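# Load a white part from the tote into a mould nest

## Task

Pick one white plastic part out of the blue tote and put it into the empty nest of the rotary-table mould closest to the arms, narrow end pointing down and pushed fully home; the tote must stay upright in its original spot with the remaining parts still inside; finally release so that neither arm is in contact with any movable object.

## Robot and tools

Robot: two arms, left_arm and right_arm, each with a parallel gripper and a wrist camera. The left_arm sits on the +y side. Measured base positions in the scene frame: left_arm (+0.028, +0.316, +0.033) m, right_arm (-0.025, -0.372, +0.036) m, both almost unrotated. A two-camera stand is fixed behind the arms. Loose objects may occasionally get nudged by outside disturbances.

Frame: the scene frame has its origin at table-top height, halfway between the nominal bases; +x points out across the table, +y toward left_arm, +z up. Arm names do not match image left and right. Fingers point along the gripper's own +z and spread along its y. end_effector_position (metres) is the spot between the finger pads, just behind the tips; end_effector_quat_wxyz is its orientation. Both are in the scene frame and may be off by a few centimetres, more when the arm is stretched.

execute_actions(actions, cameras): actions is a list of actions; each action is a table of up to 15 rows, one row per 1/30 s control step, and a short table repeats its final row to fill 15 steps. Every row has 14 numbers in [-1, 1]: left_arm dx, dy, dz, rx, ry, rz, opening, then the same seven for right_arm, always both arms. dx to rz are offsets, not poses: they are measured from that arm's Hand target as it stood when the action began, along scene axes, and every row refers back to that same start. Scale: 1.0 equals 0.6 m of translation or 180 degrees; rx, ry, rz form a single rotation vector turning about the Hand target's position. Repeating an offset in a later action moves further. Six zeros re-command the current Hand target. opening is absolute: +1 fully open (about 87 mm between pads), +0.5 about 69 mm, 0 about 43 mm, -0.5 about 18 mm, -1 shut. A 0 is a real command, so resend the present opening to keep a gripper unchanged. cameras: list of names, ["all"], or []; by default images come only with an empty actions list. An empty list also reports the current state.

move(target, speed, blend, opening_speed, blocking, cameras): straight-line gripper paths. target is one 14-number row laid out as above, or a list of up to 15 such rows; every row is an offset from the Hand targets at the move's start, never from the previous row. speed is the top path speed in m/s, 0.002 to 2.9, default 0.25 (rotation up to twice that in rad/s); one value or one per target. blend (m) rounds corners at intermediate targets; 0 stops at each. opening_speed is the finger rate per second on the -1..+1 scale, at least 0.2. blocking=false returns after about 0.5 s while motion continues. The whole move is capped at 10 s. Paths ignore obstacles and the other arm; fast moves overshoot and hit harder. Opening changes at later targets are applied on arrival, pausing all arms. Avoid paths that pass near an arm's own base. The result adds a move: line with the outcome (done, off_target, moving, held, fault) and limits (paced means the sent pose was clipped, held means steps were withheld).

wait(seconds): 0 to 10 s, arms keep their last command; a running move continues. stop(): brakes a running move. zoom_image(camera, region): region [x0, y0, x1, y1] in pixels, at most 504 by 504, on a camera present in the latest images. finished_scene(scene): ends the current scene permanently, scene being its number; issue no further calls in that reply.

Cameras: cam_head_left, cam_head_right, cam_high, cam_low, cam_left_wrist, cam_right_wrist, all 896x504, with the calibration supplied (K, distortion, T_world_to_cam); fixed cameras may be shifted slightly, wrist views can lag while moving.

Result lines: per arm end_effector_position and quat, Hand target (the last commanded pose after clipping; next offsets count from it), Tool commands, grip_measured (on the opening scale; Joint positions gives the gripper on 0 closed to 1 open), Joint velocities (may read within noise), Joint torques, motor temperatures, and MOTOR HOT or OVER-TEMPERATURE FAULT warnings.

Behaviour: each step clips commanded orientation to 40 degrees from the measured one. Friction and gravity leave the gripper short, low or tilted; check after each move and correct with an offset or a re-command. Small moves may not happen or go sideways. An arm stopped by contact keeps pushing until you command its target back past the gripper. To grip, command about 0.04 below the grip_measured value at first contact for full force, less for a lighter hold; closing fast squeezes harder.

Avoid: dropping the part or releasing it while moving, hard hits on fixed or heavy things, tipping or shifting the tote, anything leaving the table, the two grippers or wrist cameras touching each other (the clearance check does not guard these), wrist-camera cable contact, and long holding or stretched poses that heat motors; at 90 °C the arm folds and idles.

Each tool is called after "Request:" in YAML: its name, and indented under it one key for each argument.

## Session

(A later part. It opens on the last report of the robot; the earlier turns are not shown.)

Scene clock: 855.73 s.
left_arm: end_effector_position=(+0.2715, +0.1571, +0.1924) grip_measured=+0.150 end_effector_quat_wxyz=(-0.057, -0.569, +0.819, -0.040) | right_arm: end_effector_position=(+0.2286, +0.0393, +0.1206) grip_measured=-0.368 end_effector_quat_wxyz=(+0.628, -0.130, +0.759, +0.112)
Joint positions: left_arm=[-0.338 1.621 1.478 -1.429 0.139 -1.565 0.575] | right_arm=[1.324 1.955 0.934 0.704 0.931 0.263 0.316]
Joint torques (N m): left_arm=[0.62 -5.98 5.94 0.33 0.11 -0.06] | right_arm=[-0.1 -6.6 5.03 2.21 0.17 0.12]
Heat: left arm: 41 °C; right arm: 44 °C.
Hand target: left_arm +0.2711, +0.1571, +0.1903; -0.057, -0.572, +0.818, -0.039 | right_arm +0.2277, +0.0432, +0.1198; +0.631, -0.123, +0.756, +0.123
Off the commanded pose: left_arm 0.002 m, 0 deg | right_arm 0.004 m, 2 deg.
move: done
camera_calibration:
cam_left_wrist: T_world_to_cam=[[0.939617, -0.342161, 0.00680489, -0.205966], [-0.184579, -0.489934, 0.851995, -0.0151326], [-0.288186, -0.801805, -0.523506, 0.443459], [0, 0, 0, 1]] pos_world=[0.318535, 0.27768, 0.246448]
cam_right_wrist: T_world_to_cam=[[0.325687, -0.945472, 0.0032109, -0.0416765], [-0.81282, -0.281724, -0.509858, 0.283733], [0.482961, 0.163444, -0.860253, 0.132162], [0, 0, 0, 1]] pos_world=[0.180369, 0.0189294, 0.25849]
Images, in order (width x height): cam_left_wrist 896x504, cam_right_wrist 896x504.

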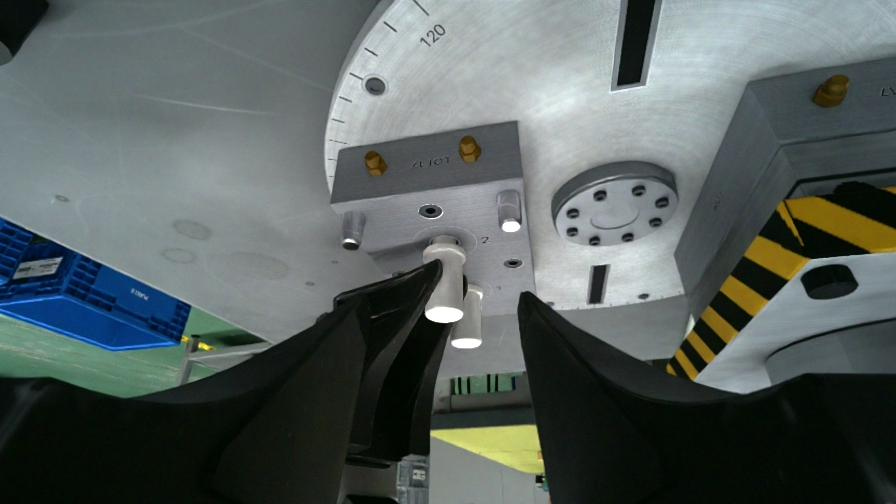

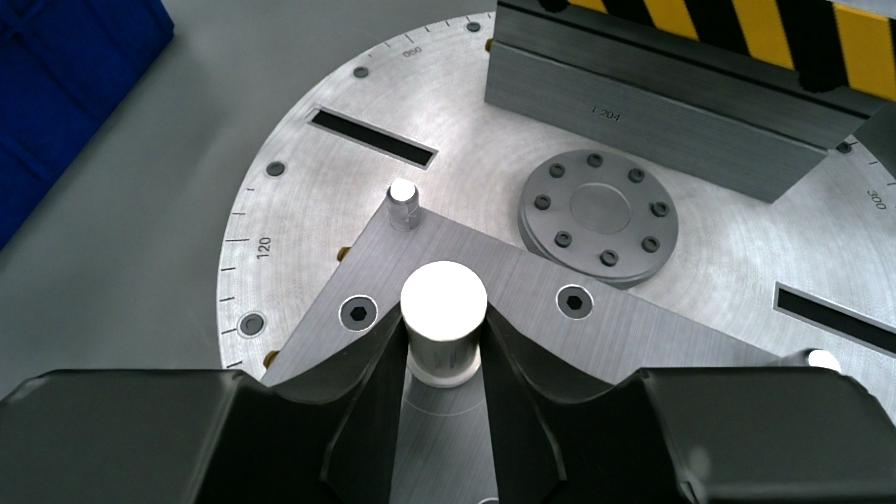

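Request:
move:
  target: [0,0,0,0,0,0,0.15,0,-0.002,-0.0067,0,0,0,-0.42]
  speed: 0.03
  cameras: ["cam_left_wrist"]

Request:
zoom_image:
  camera: "cam_left_wrist"
  region: [410, 215, 500, 375]

Scene clock: 861.63 s.
left_arm: end_effector_position=(+0.2715, +0.1571, +0.1924) grip_measured=+0.150 end_effector_quat_wxyz=(-0.057, -0.569, +0.819, -0.040) | right_arm: end_effector_position=(+0.2286, +0.0391, +0.1178) grip_measured=-0.368 end_effector_quat_wxyz=(+0.629, -0.129, +0.758, +0.113)
Joint positions: left_arm=[-0.338 1.621 1.478 -1.429 0.139 -1.565 0.575] | right_arm=[1.324 1.963 0.928 0.723 0.931 0.263 0.316]
Joint torques (N m): left_arm=[0.61 -5.98 5.94 0.33 0.11 -0.06] | right_arm=[-0.16 -6.52 4.59 2.21 0.16 0.11]
Heat: left arm: 41 °C; right arm: 44 °C.
Hand target: left_arm +0.2711, +0.1571, +0.1903; -0.057, -0.572, +0.818, -0.039 | right_arm +0.2277, +0.0420, +0.1158; +0.631, -0.123, +0.756, +0.123
Off the commanded pose: left_arm 0.002 m, 0 deg | right_arm 0.004 m, 1 deg.
move: done
camera_calibration:
cam_left_wrist: T_world_to_cam=[[0.939617, -0.342161, 0.00680489, -0.205966], [-0.184579, -0.489934, 0.851995, -0.0151326], [-0.288186, -0.801805, -0.523506, 0.443459], [0, 0, 0, 1]] pos_world=[0.318535, 0.27768, 0.246448]
Images, in order (width x height): cam_left_wrist 896x504.

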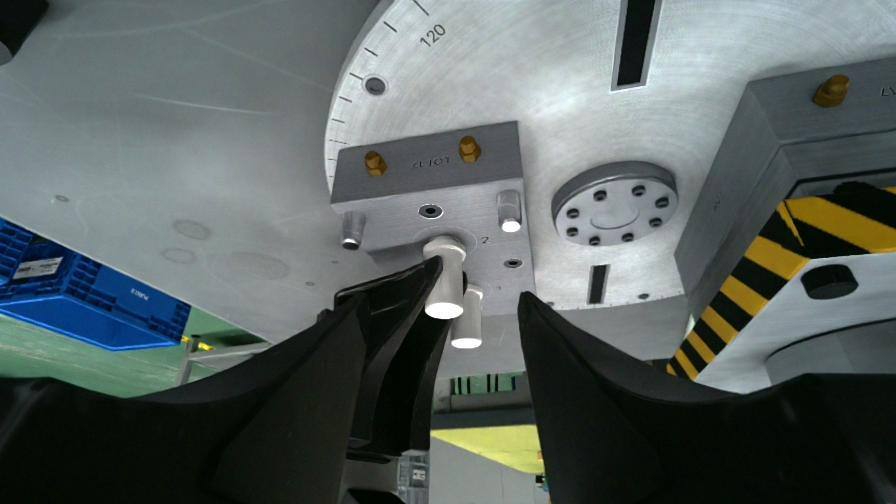

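Scaled by 3.150 from the camera's 896x504 image, which has a finer 1280x720 frame.

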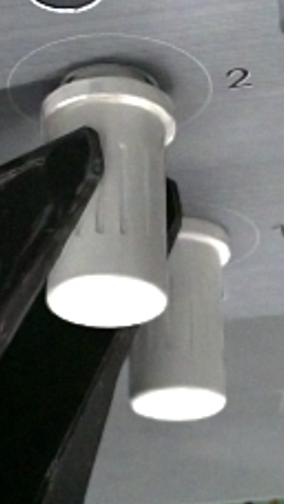

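Request:
move:
  target: [0,0,0,0,0,0,0.15,0,0,-0.0058,0,0,0,-0.42]
  speed: 0.03
  cameras: ["cam_left_wrist"]

Request:
zoom_image:
  camera: "cam_left_wrist"
  region: [410, 215, 500, 375]

Scene clock: 865.77 s.
left_arm: end_effector_position=(+0.2715, +0.1571, +0.1924) grip_measured=+0.150 end_effector_quat_wxyz=(-0.057, -0.569, +0.819, -0.040) | right_arm: end_effector_position=(+0.2286, +0.0394, +0.1142) grip_measured=-0.368 end_effector_quat_wxyz=(+0.628, -0.130, +0.759, +0.112)
Joint positions: left_arm=[-0.338 1.621 1.478 -1.429 0.139 -1.565 0.575] | right_arm=[1.324 1.974 0.928 0.73 0.931 0.263 0.316]
Joint torques (N m): left_arm=[0.61 -5.97 5.94 0.34 0.11 -0.06] | right_arm=[-0.18 -6.54 4.31 2.26 0.18 0.09]
Heat: left arm: 41 °C; right arm: 44 °C.
Hand target: left_arm +0.2711, +0.1571, +0.1903; -0.057, -0.572, +0.818, -0.039 | right_arm +0.2277, +0.0420, +0.1123; +0.631, -0.123, +0.756, +0.123
Off the commanded pose: left_arm 0.002 m, 0 deg | right_arm 0.003 m, 2 deg.
move: done
camera_calibration:
cam_left_wrist: T_world_to_cam=[[0.939617, -0.342161, 0.00680489, -0.205966], [-0.184579, -0.489934, 0.851995, -0.0151326], [-0.288186, -0.801805, -0.523506, 0.443459], [0, 0, 0, 1]] pos_world=[0.318535, 0.27768, 0.246448]
Images, in order (width x height): cam_left_wrist 896x504.

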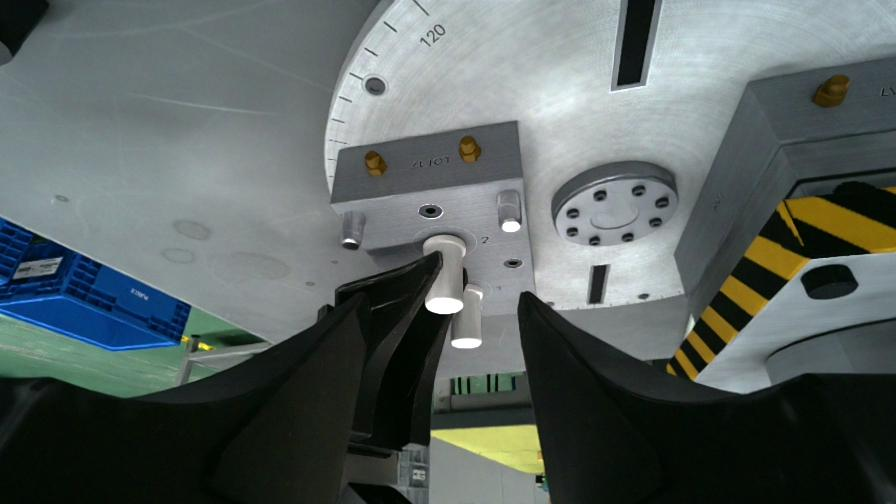

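Scaled by 3.150 from the camera's 896x504 image, which has a finer 1280x720 frame.

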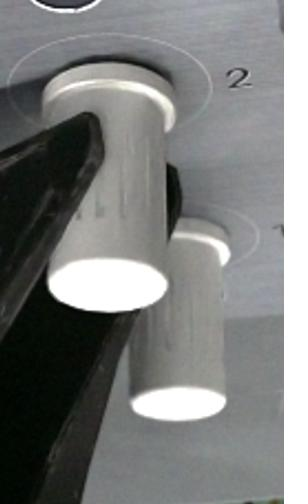

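Request:
move:
  target: [0,0,0,0,0,0,0.15,0,0,-0.0033,0,0,0,-0.42]
  speed: 0.02
  cameras: ["cam_left_wrist"]

Request:
zoom_image:
  camera: "cam_left_wrist"
  region: [410, 215, 500, 375]

Scene clock: 871.47 s.
left_arm: end_effector_position=(+0.2715, +0.1571, +0.1924) grip_measured=+0.150 end_effector_quat_wxyz=(-0.057, -0.569, +0.819, -0.040) | right_arm: end_effector_position=(+0.2286, +0.0392, +0.1122) grip_measured=-0.368 end_effector_quat_wxyz=(+0.629, -0.129, +0.759, +0.113)
Joint positions: left_arm=[-0.338 1.621 1.478 -1.429 0.139 -1.565 0.575] | right_arm=[1.324 1.98 0.924 0.742 0.931 0.263 0.316]
Joint torques (N m): left_arm=[0.64 -5.97 5.91 0.34 0.1 -0.05] | right_arm=[-0.02 -6.57 4.49 2.21 0.19 0.08]
Heat: left arm: 41 °C; right arm: 44 °C.
Hand target: left_arm +0.2711, +0.1571, +0.1903; -0.057, -0.572, +0.818, -0.039 | right_arm +0.2277, +0.0420, +0.1103; +0.631, -0.123, +0.756, +0.123
Off the commanded pose: left_arm 0.002 m, 0 deg | right_arm 0.004 m, 1 deg.
move: done
camera_calibration:
cam_left_wrist: T_world_to_cam=[[0.939617, -0.342161, 0.00680489, -0.205966], [-0.184579, -0.489934, 0.851995, -0.0151326], [-0.288186, -0.801805, -0.523506, 0.443459], [0, 0, 0, 1]] pos_world=[0.318535, 0.27768, 0.246448]
Images, in order (width x height): cam_left_wrist 896x504.

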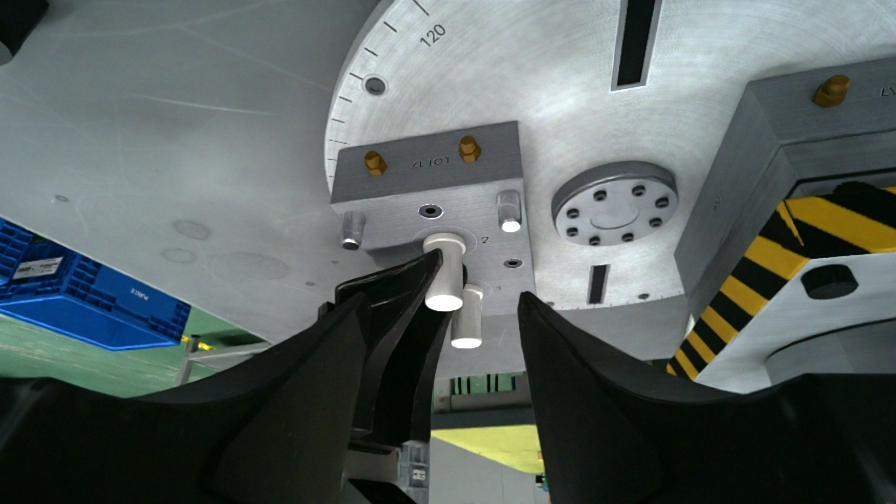

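Scaled by 3.150 from the camera's 896x504 image, which has a finer 1280x720 frame.

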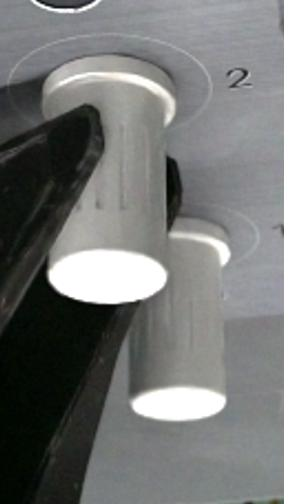

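Request:
move:
  target: [0,0,0,0,0,0,0.15,0,0,-0.0033,0,0,0,-0.42]
  speed: 0.02
  cameras: ["cam_left_wrist"]

Request:
zoom_image:
  camera: "cam_left_wrist"
  region: [410, 215, 500, 375]

Scene clock: 876.10 s.
left_arm: end_effector_position=(+0.2715, +0.1571, +0.1924) grip_measured=+0.150 end_effector_quat_wxyz=(-0.057, -0.569, +0.819, -0.040) | right_arm: end_effector_position=(+0.2289, +0.0393, +0.1120) grip_measured=-0.368 end_effector_quat_wxyz=(+0.629, -0.127, +0.758, +0.113)
Joint positions: left_arm=[-0.338 1.621 1.478 -1.429 0.139 -1.565 0.575] | right_arm=[1.324 1.983 0.924 0.748 0.933 0.263 0.316]
Joint torques (N m): left_arm=[0.62 -5.98 5.93 0.34 0.11 -0.06] | right_arm=[-0.08 -6.37 4.38 2.25 0.15 0.1]
Heat: left arm: 41 °C; right arm: 45 °C.
Hand target: left_arm +0.2711, +0.1571, +0.1903; -0.057, -0.572, +0.818, -0.039 | right_arm +0.2277, +0.0420, +0.1084; +0.631, -0.123, +0.756, +0.123
Off the commanded pose: left_arm 0.002 m, 0 deg | right_arm 0.005 m, 1 deg.
move: done
camera_calibration:
cam_left_wrist: T_world_to_cam=[[0.939617, -0.342161, 0.00680489, -0.205966], [-0.184579, -0.489934, 0.851995, -0.0151326], [-0.288186, -0.801805, -0.523506, 0.443459], [0, 0, 0, 1]] pos_world=[0.318535, 0.27768, 0.246448]
Images, in order (width x height): cam_left_wrist 896x504.

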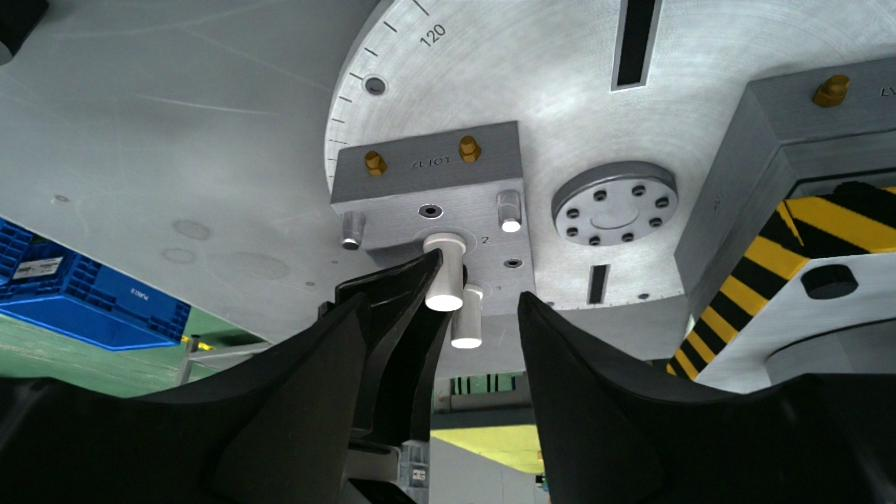

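Scaled by 3.150 from the camera's 896x504 image, which has a finer 1280x720 frame.

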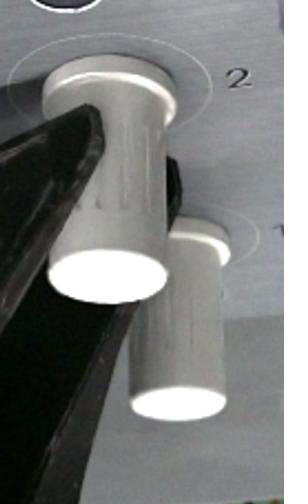

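Request:
execute_actions:
  actions: []

Request:
zoom_image:
  camera: "cam_low"
  region: [340, 150, 460, 250]

Request:
zoom_image:
  camera: "cam_left_wrist"
  region: [410, 220, 490, 290]

Request:
zoom_image:
  camera: "cam_right_wrist"
  region: [380, 330, 510, 440]

Scene clock: 883.50 s.
left_arm: end_effector_position=(+0.2715, +0.1571, +0.1924) grip_measured=+0.150 end_effector_quat_wxyz=(-0.057, -0.569, +0.819, -0.040) | right_arm: end_effector_position=(+0.2289, +0.0393, +0.1120) grip_measured=-0.368 end_effector_quat_wxyz=(+0.629, -0.127, +0.758, +0.113)
Joint positions: left_arm=[-0.338 1.621 1.478 -1.429 0.139 -1.565 0.575] | right_arm=[1.324 1.983 0.924 0.748 0.933 0.263 0.316]
Joint velocities: within noise
Joint torques (N m): left_arm=[0.64 -5.97 5.94 0.35 0.11 -0.06] | right_arm=[-0.17 -6.27 4.29 2.22 0.19 0.1]
Motor temperatures (°C): left_arm=[28 38 41 28 27 29 28] | right_arm=[29 44 38 42 27 28 33]
Heat: left arm: 41 °C; right arm: 44 °C.
Hand target: left_arm +0.2711, +0.1571, +0.1903; -0.057, -0.572, +0.818, -0.039 | right_arm +0.2277, +0.0420, +0.1083; +0.631, -0.123, +0.756, +0.123
Tool commands: left_gripper/opening=+0.15 right_gripper/opening=-0.42
Off the commanded pose: left_arm 0.002 m, 0 deg | right_arm 0.005 m, 1 deg.
camera_calibration:
cam_left_wrist: T_world_to_cam=[[0.939617, -0.342161, 0.00680489, -0.205966], [-0.184579, -0.489934, 0.851995, -0.0151326], [-0.288186, -0.801805, -0.523506, 0.443459], [0, 0, 0, 1]] pos_world=[0.318535, 0.27768, 0.246448]
cam_right_wrist: T_world_to_cam=[[0.32335, -0.946279, -0.00105456, -0.0408157], [-0.812332, -0.277008, -0.51321, 0.279752], [0.485347, 0.166803, -0.858263, 0.123803], [0, 0, 0, 1]] pos_world=[0.180362, 0.0182197, 0.249784]

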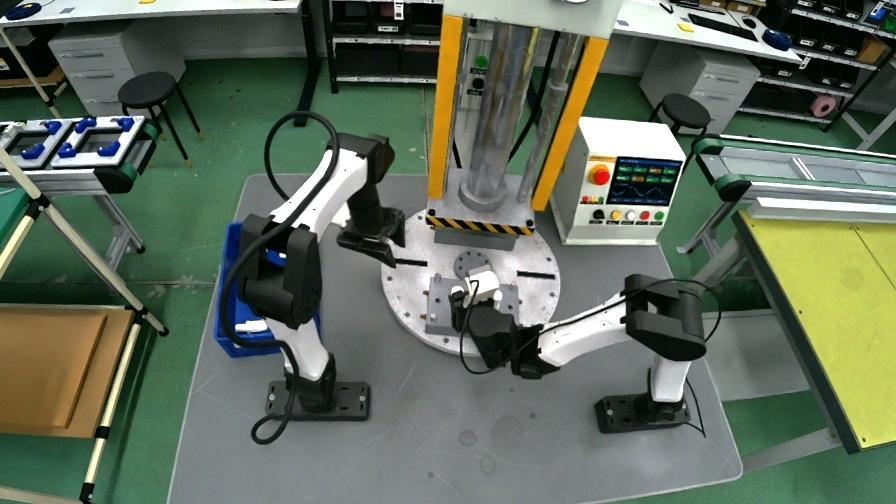

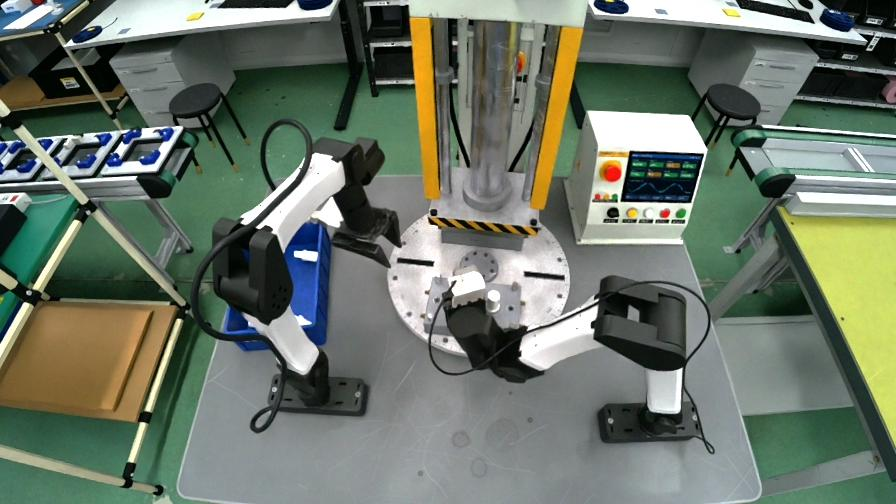

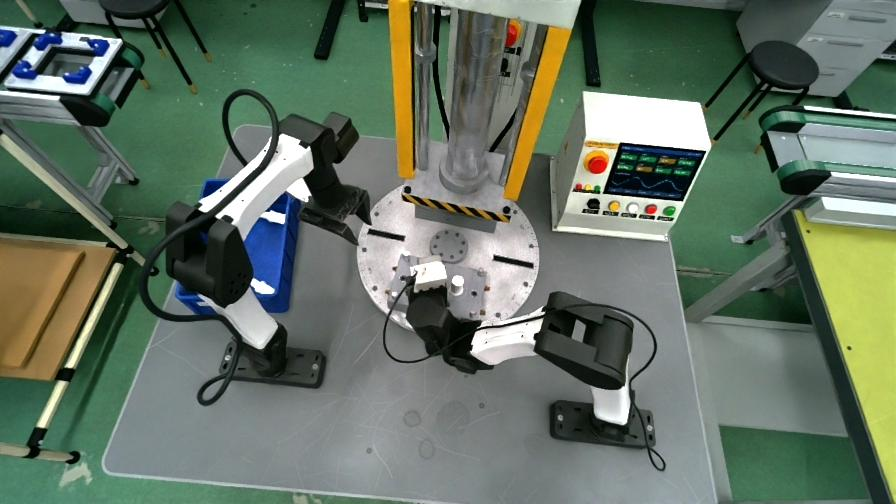

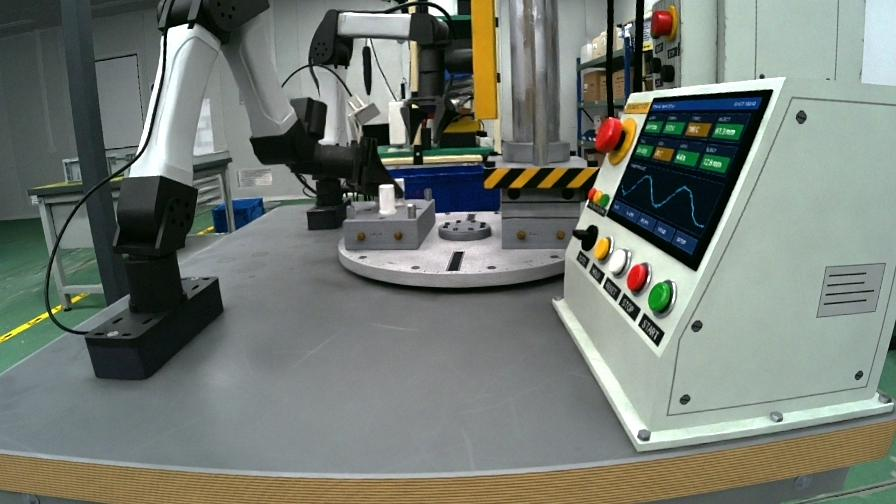

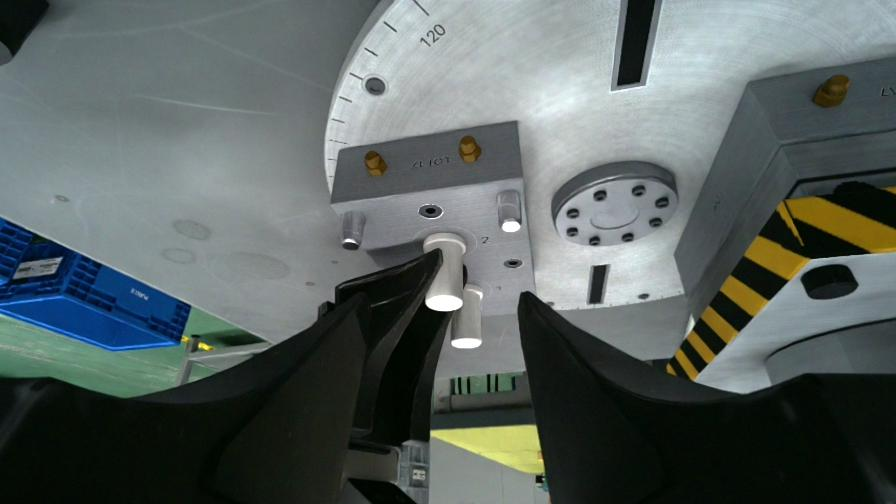

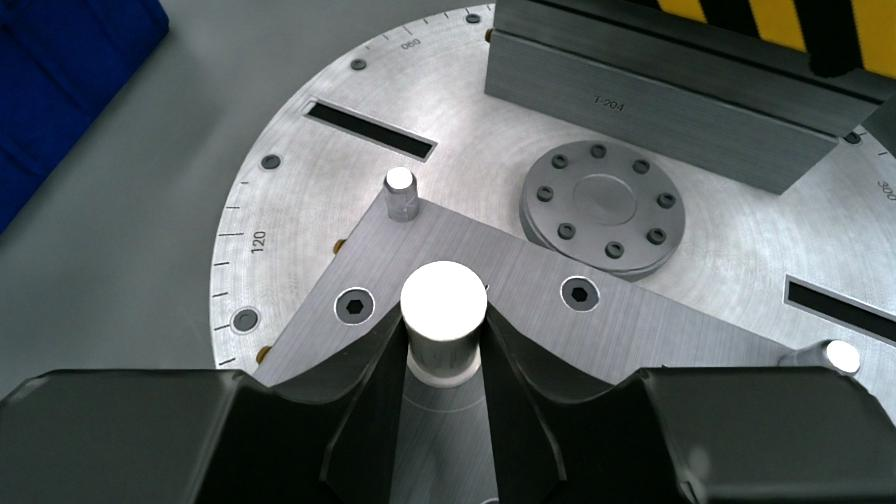

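Scaled by 4.200 from the camera's 896x504 image, which has a finer 1280x720 frame.

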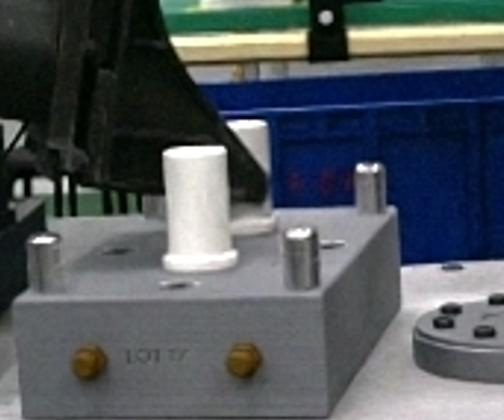

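Scaled by 6.300 from the camera's 896x504 image, which has a finer 1280x720 frame.

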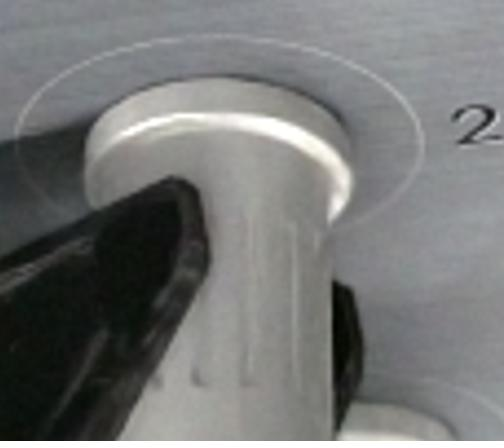

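Scaled by 3.877 from the camera's 896x504 image, which has a finer 1280x720 frame.

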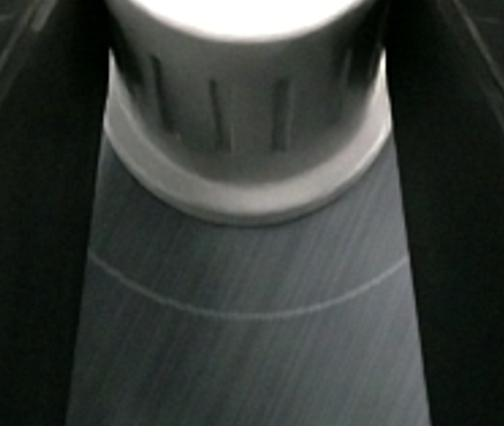

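Request:
zoom_image:
  camera: "cam_left_wrist"
  region: [430, 265, 510, 335]

Request:
zoom_image:
  camera: "cam_low"
  region: [370, 170, 420, 220]

Scaled by 6.300 from the camera's 896x504 image, which has a finer 1280x720 frame.

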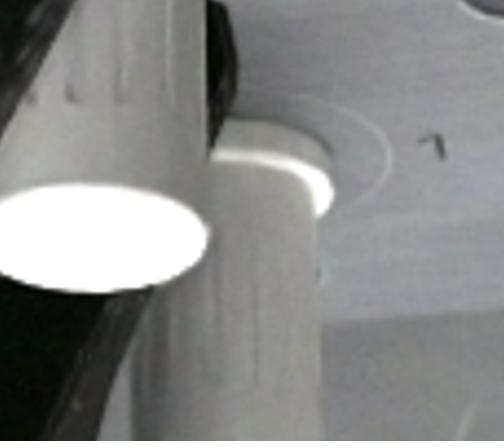

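Scaled by 10.080 from the camera's 896x504 image, which has a finer 1280x720 frame.

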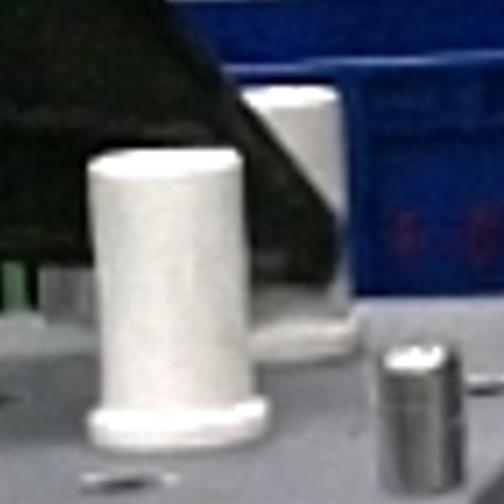

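Request:
move:
  target: [0,0,0,0,0,0,0.15,0,0,-0.003,0,0,0,-0.42]
  speed: 0.02
  cameras: ["cam_left_wrist","cam_low"]

Request:
zoom_image:
  camera: "cam_left_wrist"
  region: [410, 220, 490, 290]

Request:
zoom_image:
  camera: "cam_low"
  region: [370, 170, 420, 220]

Scene clock: 911.80 s.
left_arm: end_effector_position=(+0.2715, +0.1571, +0.1924) grip_measured=+0.150 end_effector_quat_wxyz=(-0.057, -0.569, +0.819, -0.040) | right_arm: end_effector_position=(+0.2292, +0.0387, +0.1117) grip_measured=-0.368 end_effector_quat_wxyz=(+0.631, -0.124, +0.757, +0.114)
Joint positions: left_arm=[-0.338 1.621 1.478 -1.429 0.139 -1.565 0.575] | right_arm=[1.324 1.986 0.919 0.764 0.937 0.263 0.316]
Joint torques (N m): left_arm=[0.65 -6 5.96 0.35 0.11 -0.05] | right_arm=[-0.12 -6.17 4.44 2.14 0.07 0.11]
Heat: left arm: 40 °C; right arm: 43 °C.
Hand target: left_arm +0.2711, +0.1571, +0.1903; -0.057, -0.572, +0.818, -0.039 | right_arm +0.2277, +0.0420, +0.1066; +0.631, -0.123, +0.756, +0.123
Off the commanded pose: left_arm 0.002 m, 0 deg | right_arm 0.006 m, 1 deg.
move: done
camera_calibration:
cam_left_wrist: T_world_to_cam=[[0.939617, -0.342161, 0.00680489, -0.205966], [-0.184579, -0.489934, 0.851995, -0.0151326], [-0.288186, -0.801805, -0.523506, 0.443459], [0, 0, 0, 1]] pos_world=[0.318535, 0.27768, 0.246448]
Images, in order (width x height): cam_low 896x504, cam_left_wrist 896x504.

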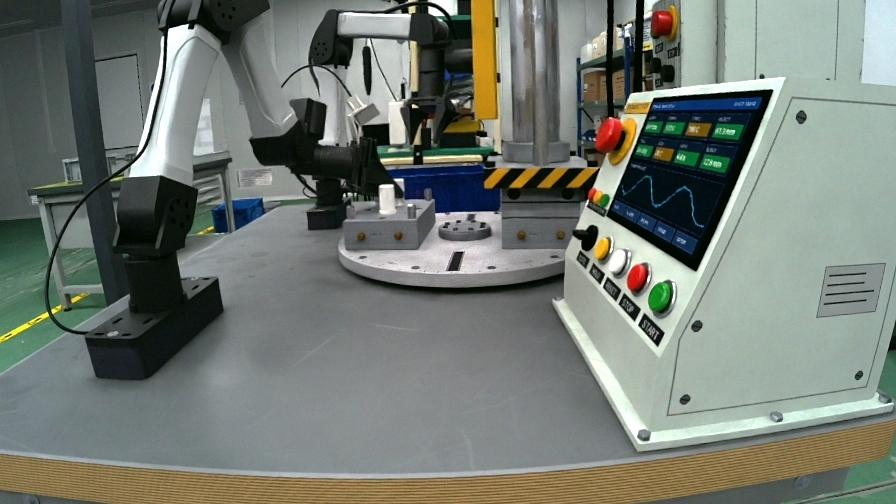

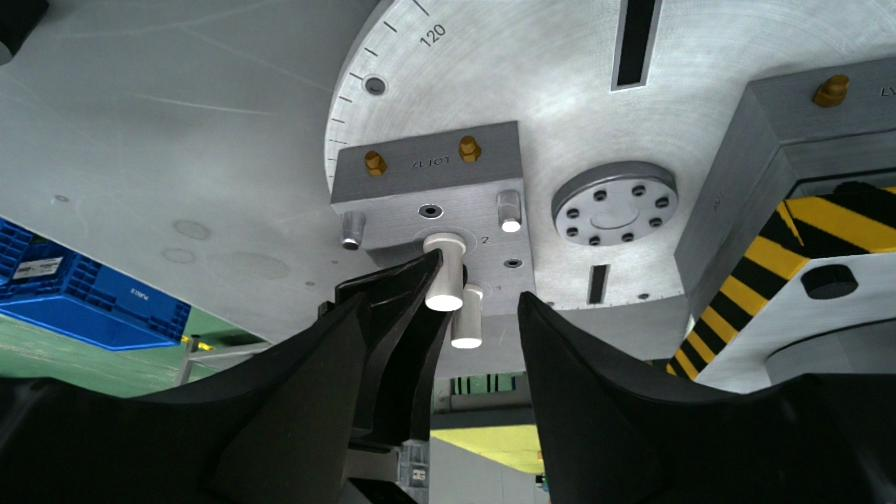

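Scaled by 6.300 from the camera's 896x504 image, which has a finer 1280x720 frame.

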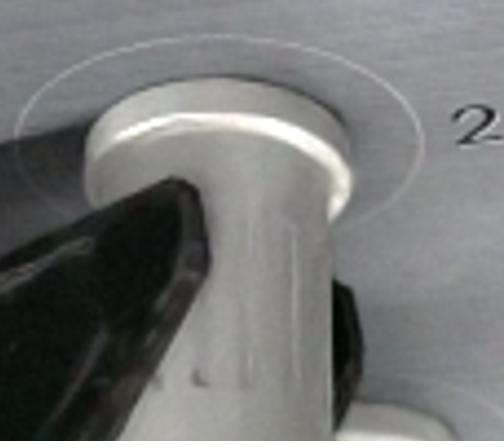

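Scaled by 10.080 from the camera's 896x504 image, which has a finer 1280x720 frame.

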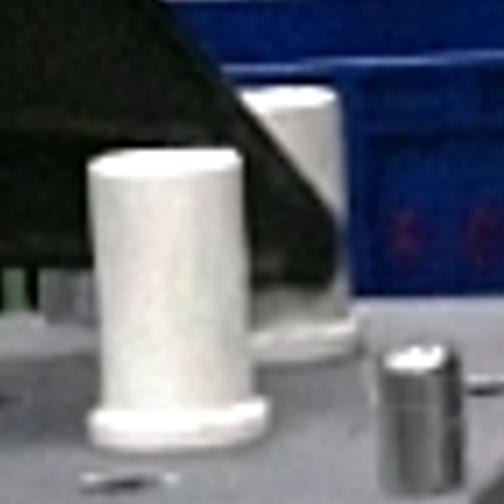

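Request:
move:
  target:
    - [0,0,0,0,0,0,0.15,0.0015,-0.003,0.008,0,0,0,-0.42]
    - [0,0,0,0,0,0,0.15,0.0015,-0.003,0.008,0,0,0,0.0]
  speed: 0.02
  opening_speed: 0.4
  cameras: ["cam_right_wrist","cam_left_wrist","cam_low"]

Request:
zoom_image:
  camera: "cam_left_wrist"
  region: [400, 215, 500, 355]

Request:
zoom_image:
  camera: "cam_right_wrist"
  region: [350, 240, 540, 440]

Scene clock: 948.17 s.
left_arm: end_effector_position=(+0.2715, +0.1571, +0.1924) grip_measured=+0.150 end_effector_quat_wxyz=(-0.057, -0.569, +0.819, -0.040) | right_arm: end_effector_position=(+0.2290, +0.0392, +0.1116) grip_measured=+0.000 end_effector_quat_wxyz=(+0.631, -0.125, +0.757, +0.115)
Joint positions: left_arm=[-0.338 1.621 1.478 -1.429 0.139 -1.565 0.575] | right_arm=[1.324 1.986 0.919 0.764 0.934 0.263 0.5]
Joint torques (N m): left_arm=[0.62 -6 5.94 0.34 0.12 -0.05] | right_arm=[-0.46 -7.57 4.3 2 0.12 0.07]
Heat: left arm: 40 °C; right arm: 45 °C.
Hand target: left_arm +0.2711, +0.1571, +0.1903; -0.057, -0.572, +0.818, -0.039 | right_arm +0.2286, +0.0402, +0.1114; +0.631, -0.123, +0.756, +0.123
Off the commanded pose: left_arm 0.002 m, 0 deg | right_arm 0.001 m, 1 deg.
move: done
camera_calibration:
cam_left_wrist: T_world_to_cam=[[0.939617, -0.342161, 0.00680489, -0.205966], [-0.184579, -0.489934, 0.851995, -0.0151326], [-0.288186, -0.801805, -0.523506, 0.443459], [0, 0, 0, 1]] pos_world=[0.318535, 0.27768, 0.246448]
cam_right_wrist: T_world_to_cam=[[0.323032, -0.946357, -0.00765171, -0.0400685], [-0.811272, -0.27274, -0.517156, 0.279501], [0.487328, 0.173266, -0.855857, 0.122374], [0, 0, 0, 1]] pos_world=[0.180058, 0.0171087, 0.248974]
Images, in order (width x height): cam_low 896x504, cam_left_wrist 896x504, cam_right_wrist 896x504.

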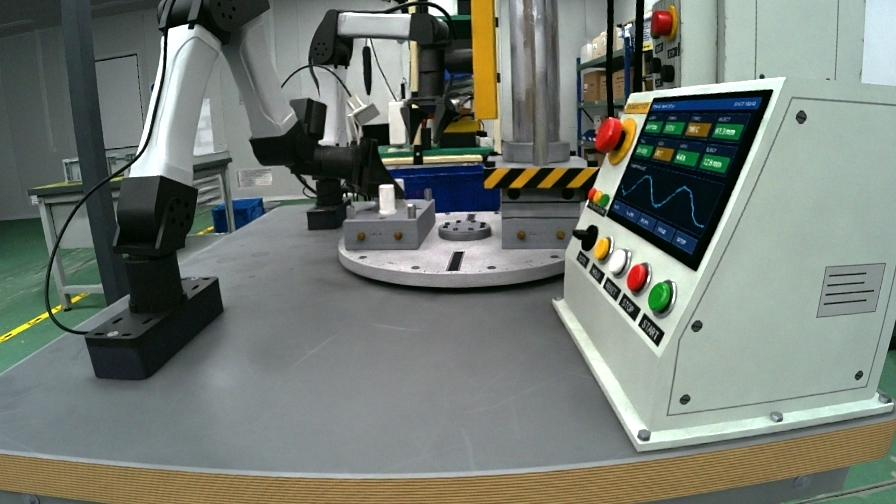

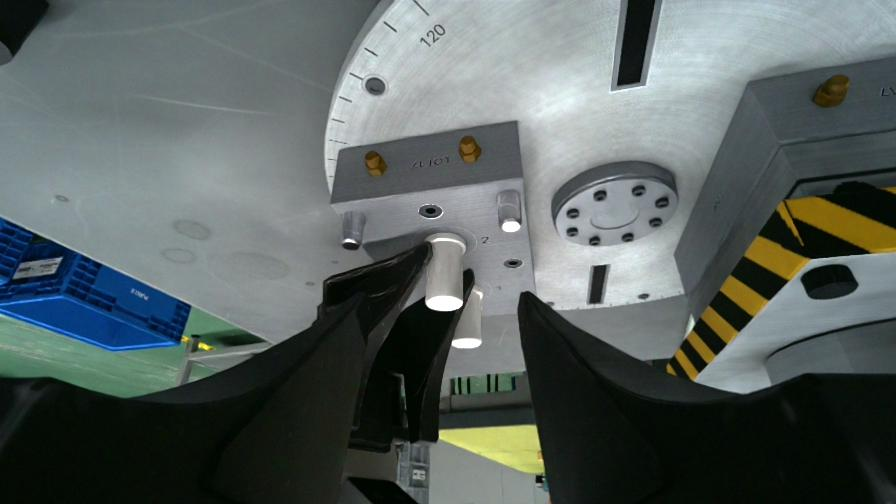

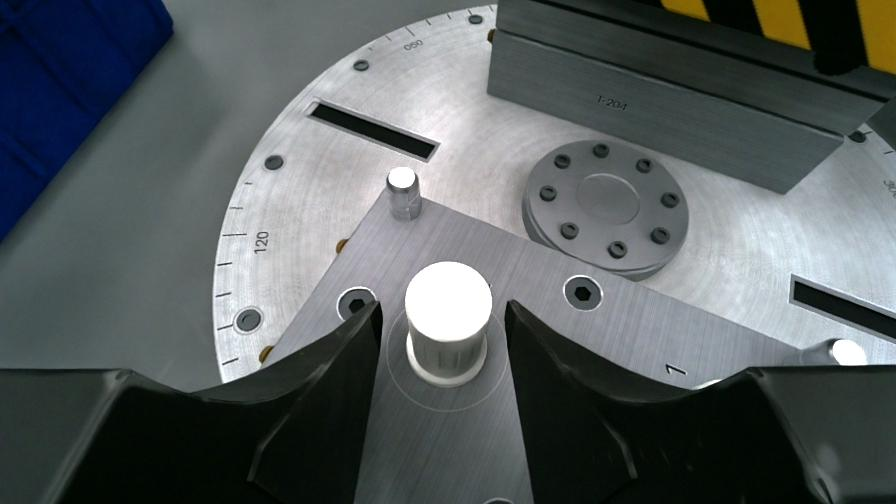

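Scaled by 3.600 from the camera's 896x504 image, which has a finer 1280x720 frame.

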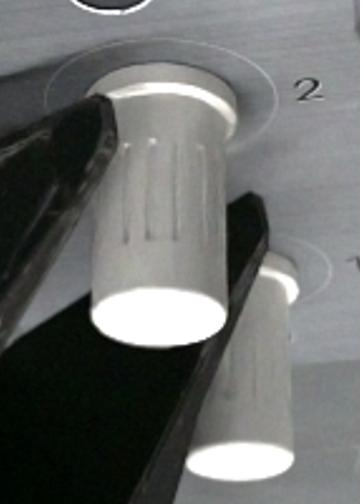

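Scaled by 2.520 from the camera's 896x504 image, which has a finer 1280x720 frame.

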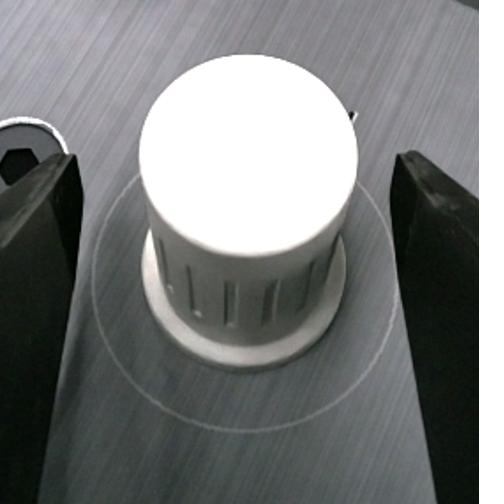

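Request:
zoom_image:
  camera: "cam_right_wrist"
  region: [380, 320, 520, 430]

Request:
zoom_image:
  camera: "cam_left_wrist"
  region: [410, 220, 490, 290]

Request:
zoom_image:
  camera: "cam_low"
  region: [370, 170, 420, 220]

Scaled by 3.600 from the camera's 896x504 image, which has a finer 1280x720 frame.

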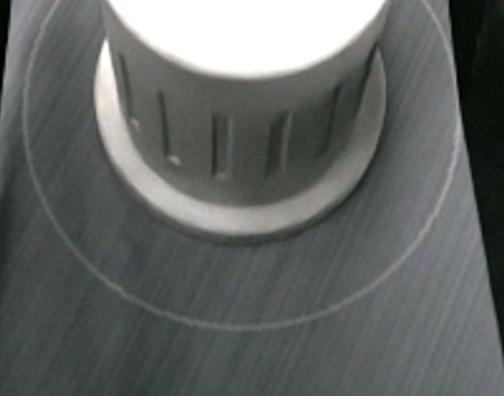

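Scaled by 6.300 from the camera's 896x504 image, which has a finer 1280x720 frame.

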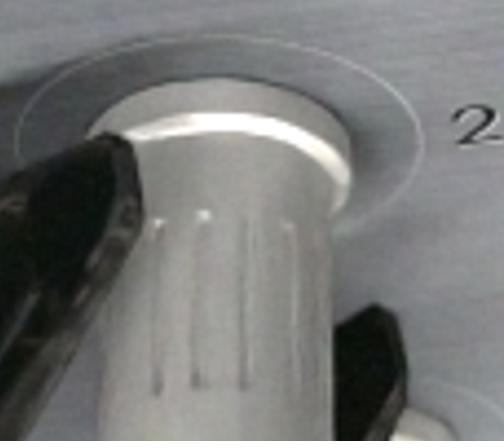

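Scaled by 10.080 from the camera's 896x504 image, which has a finer 1280x720 frame.

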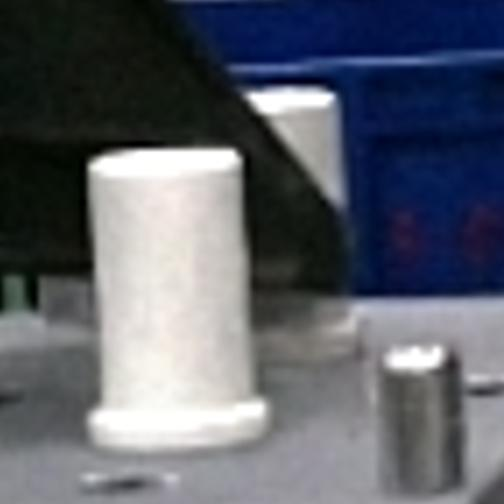

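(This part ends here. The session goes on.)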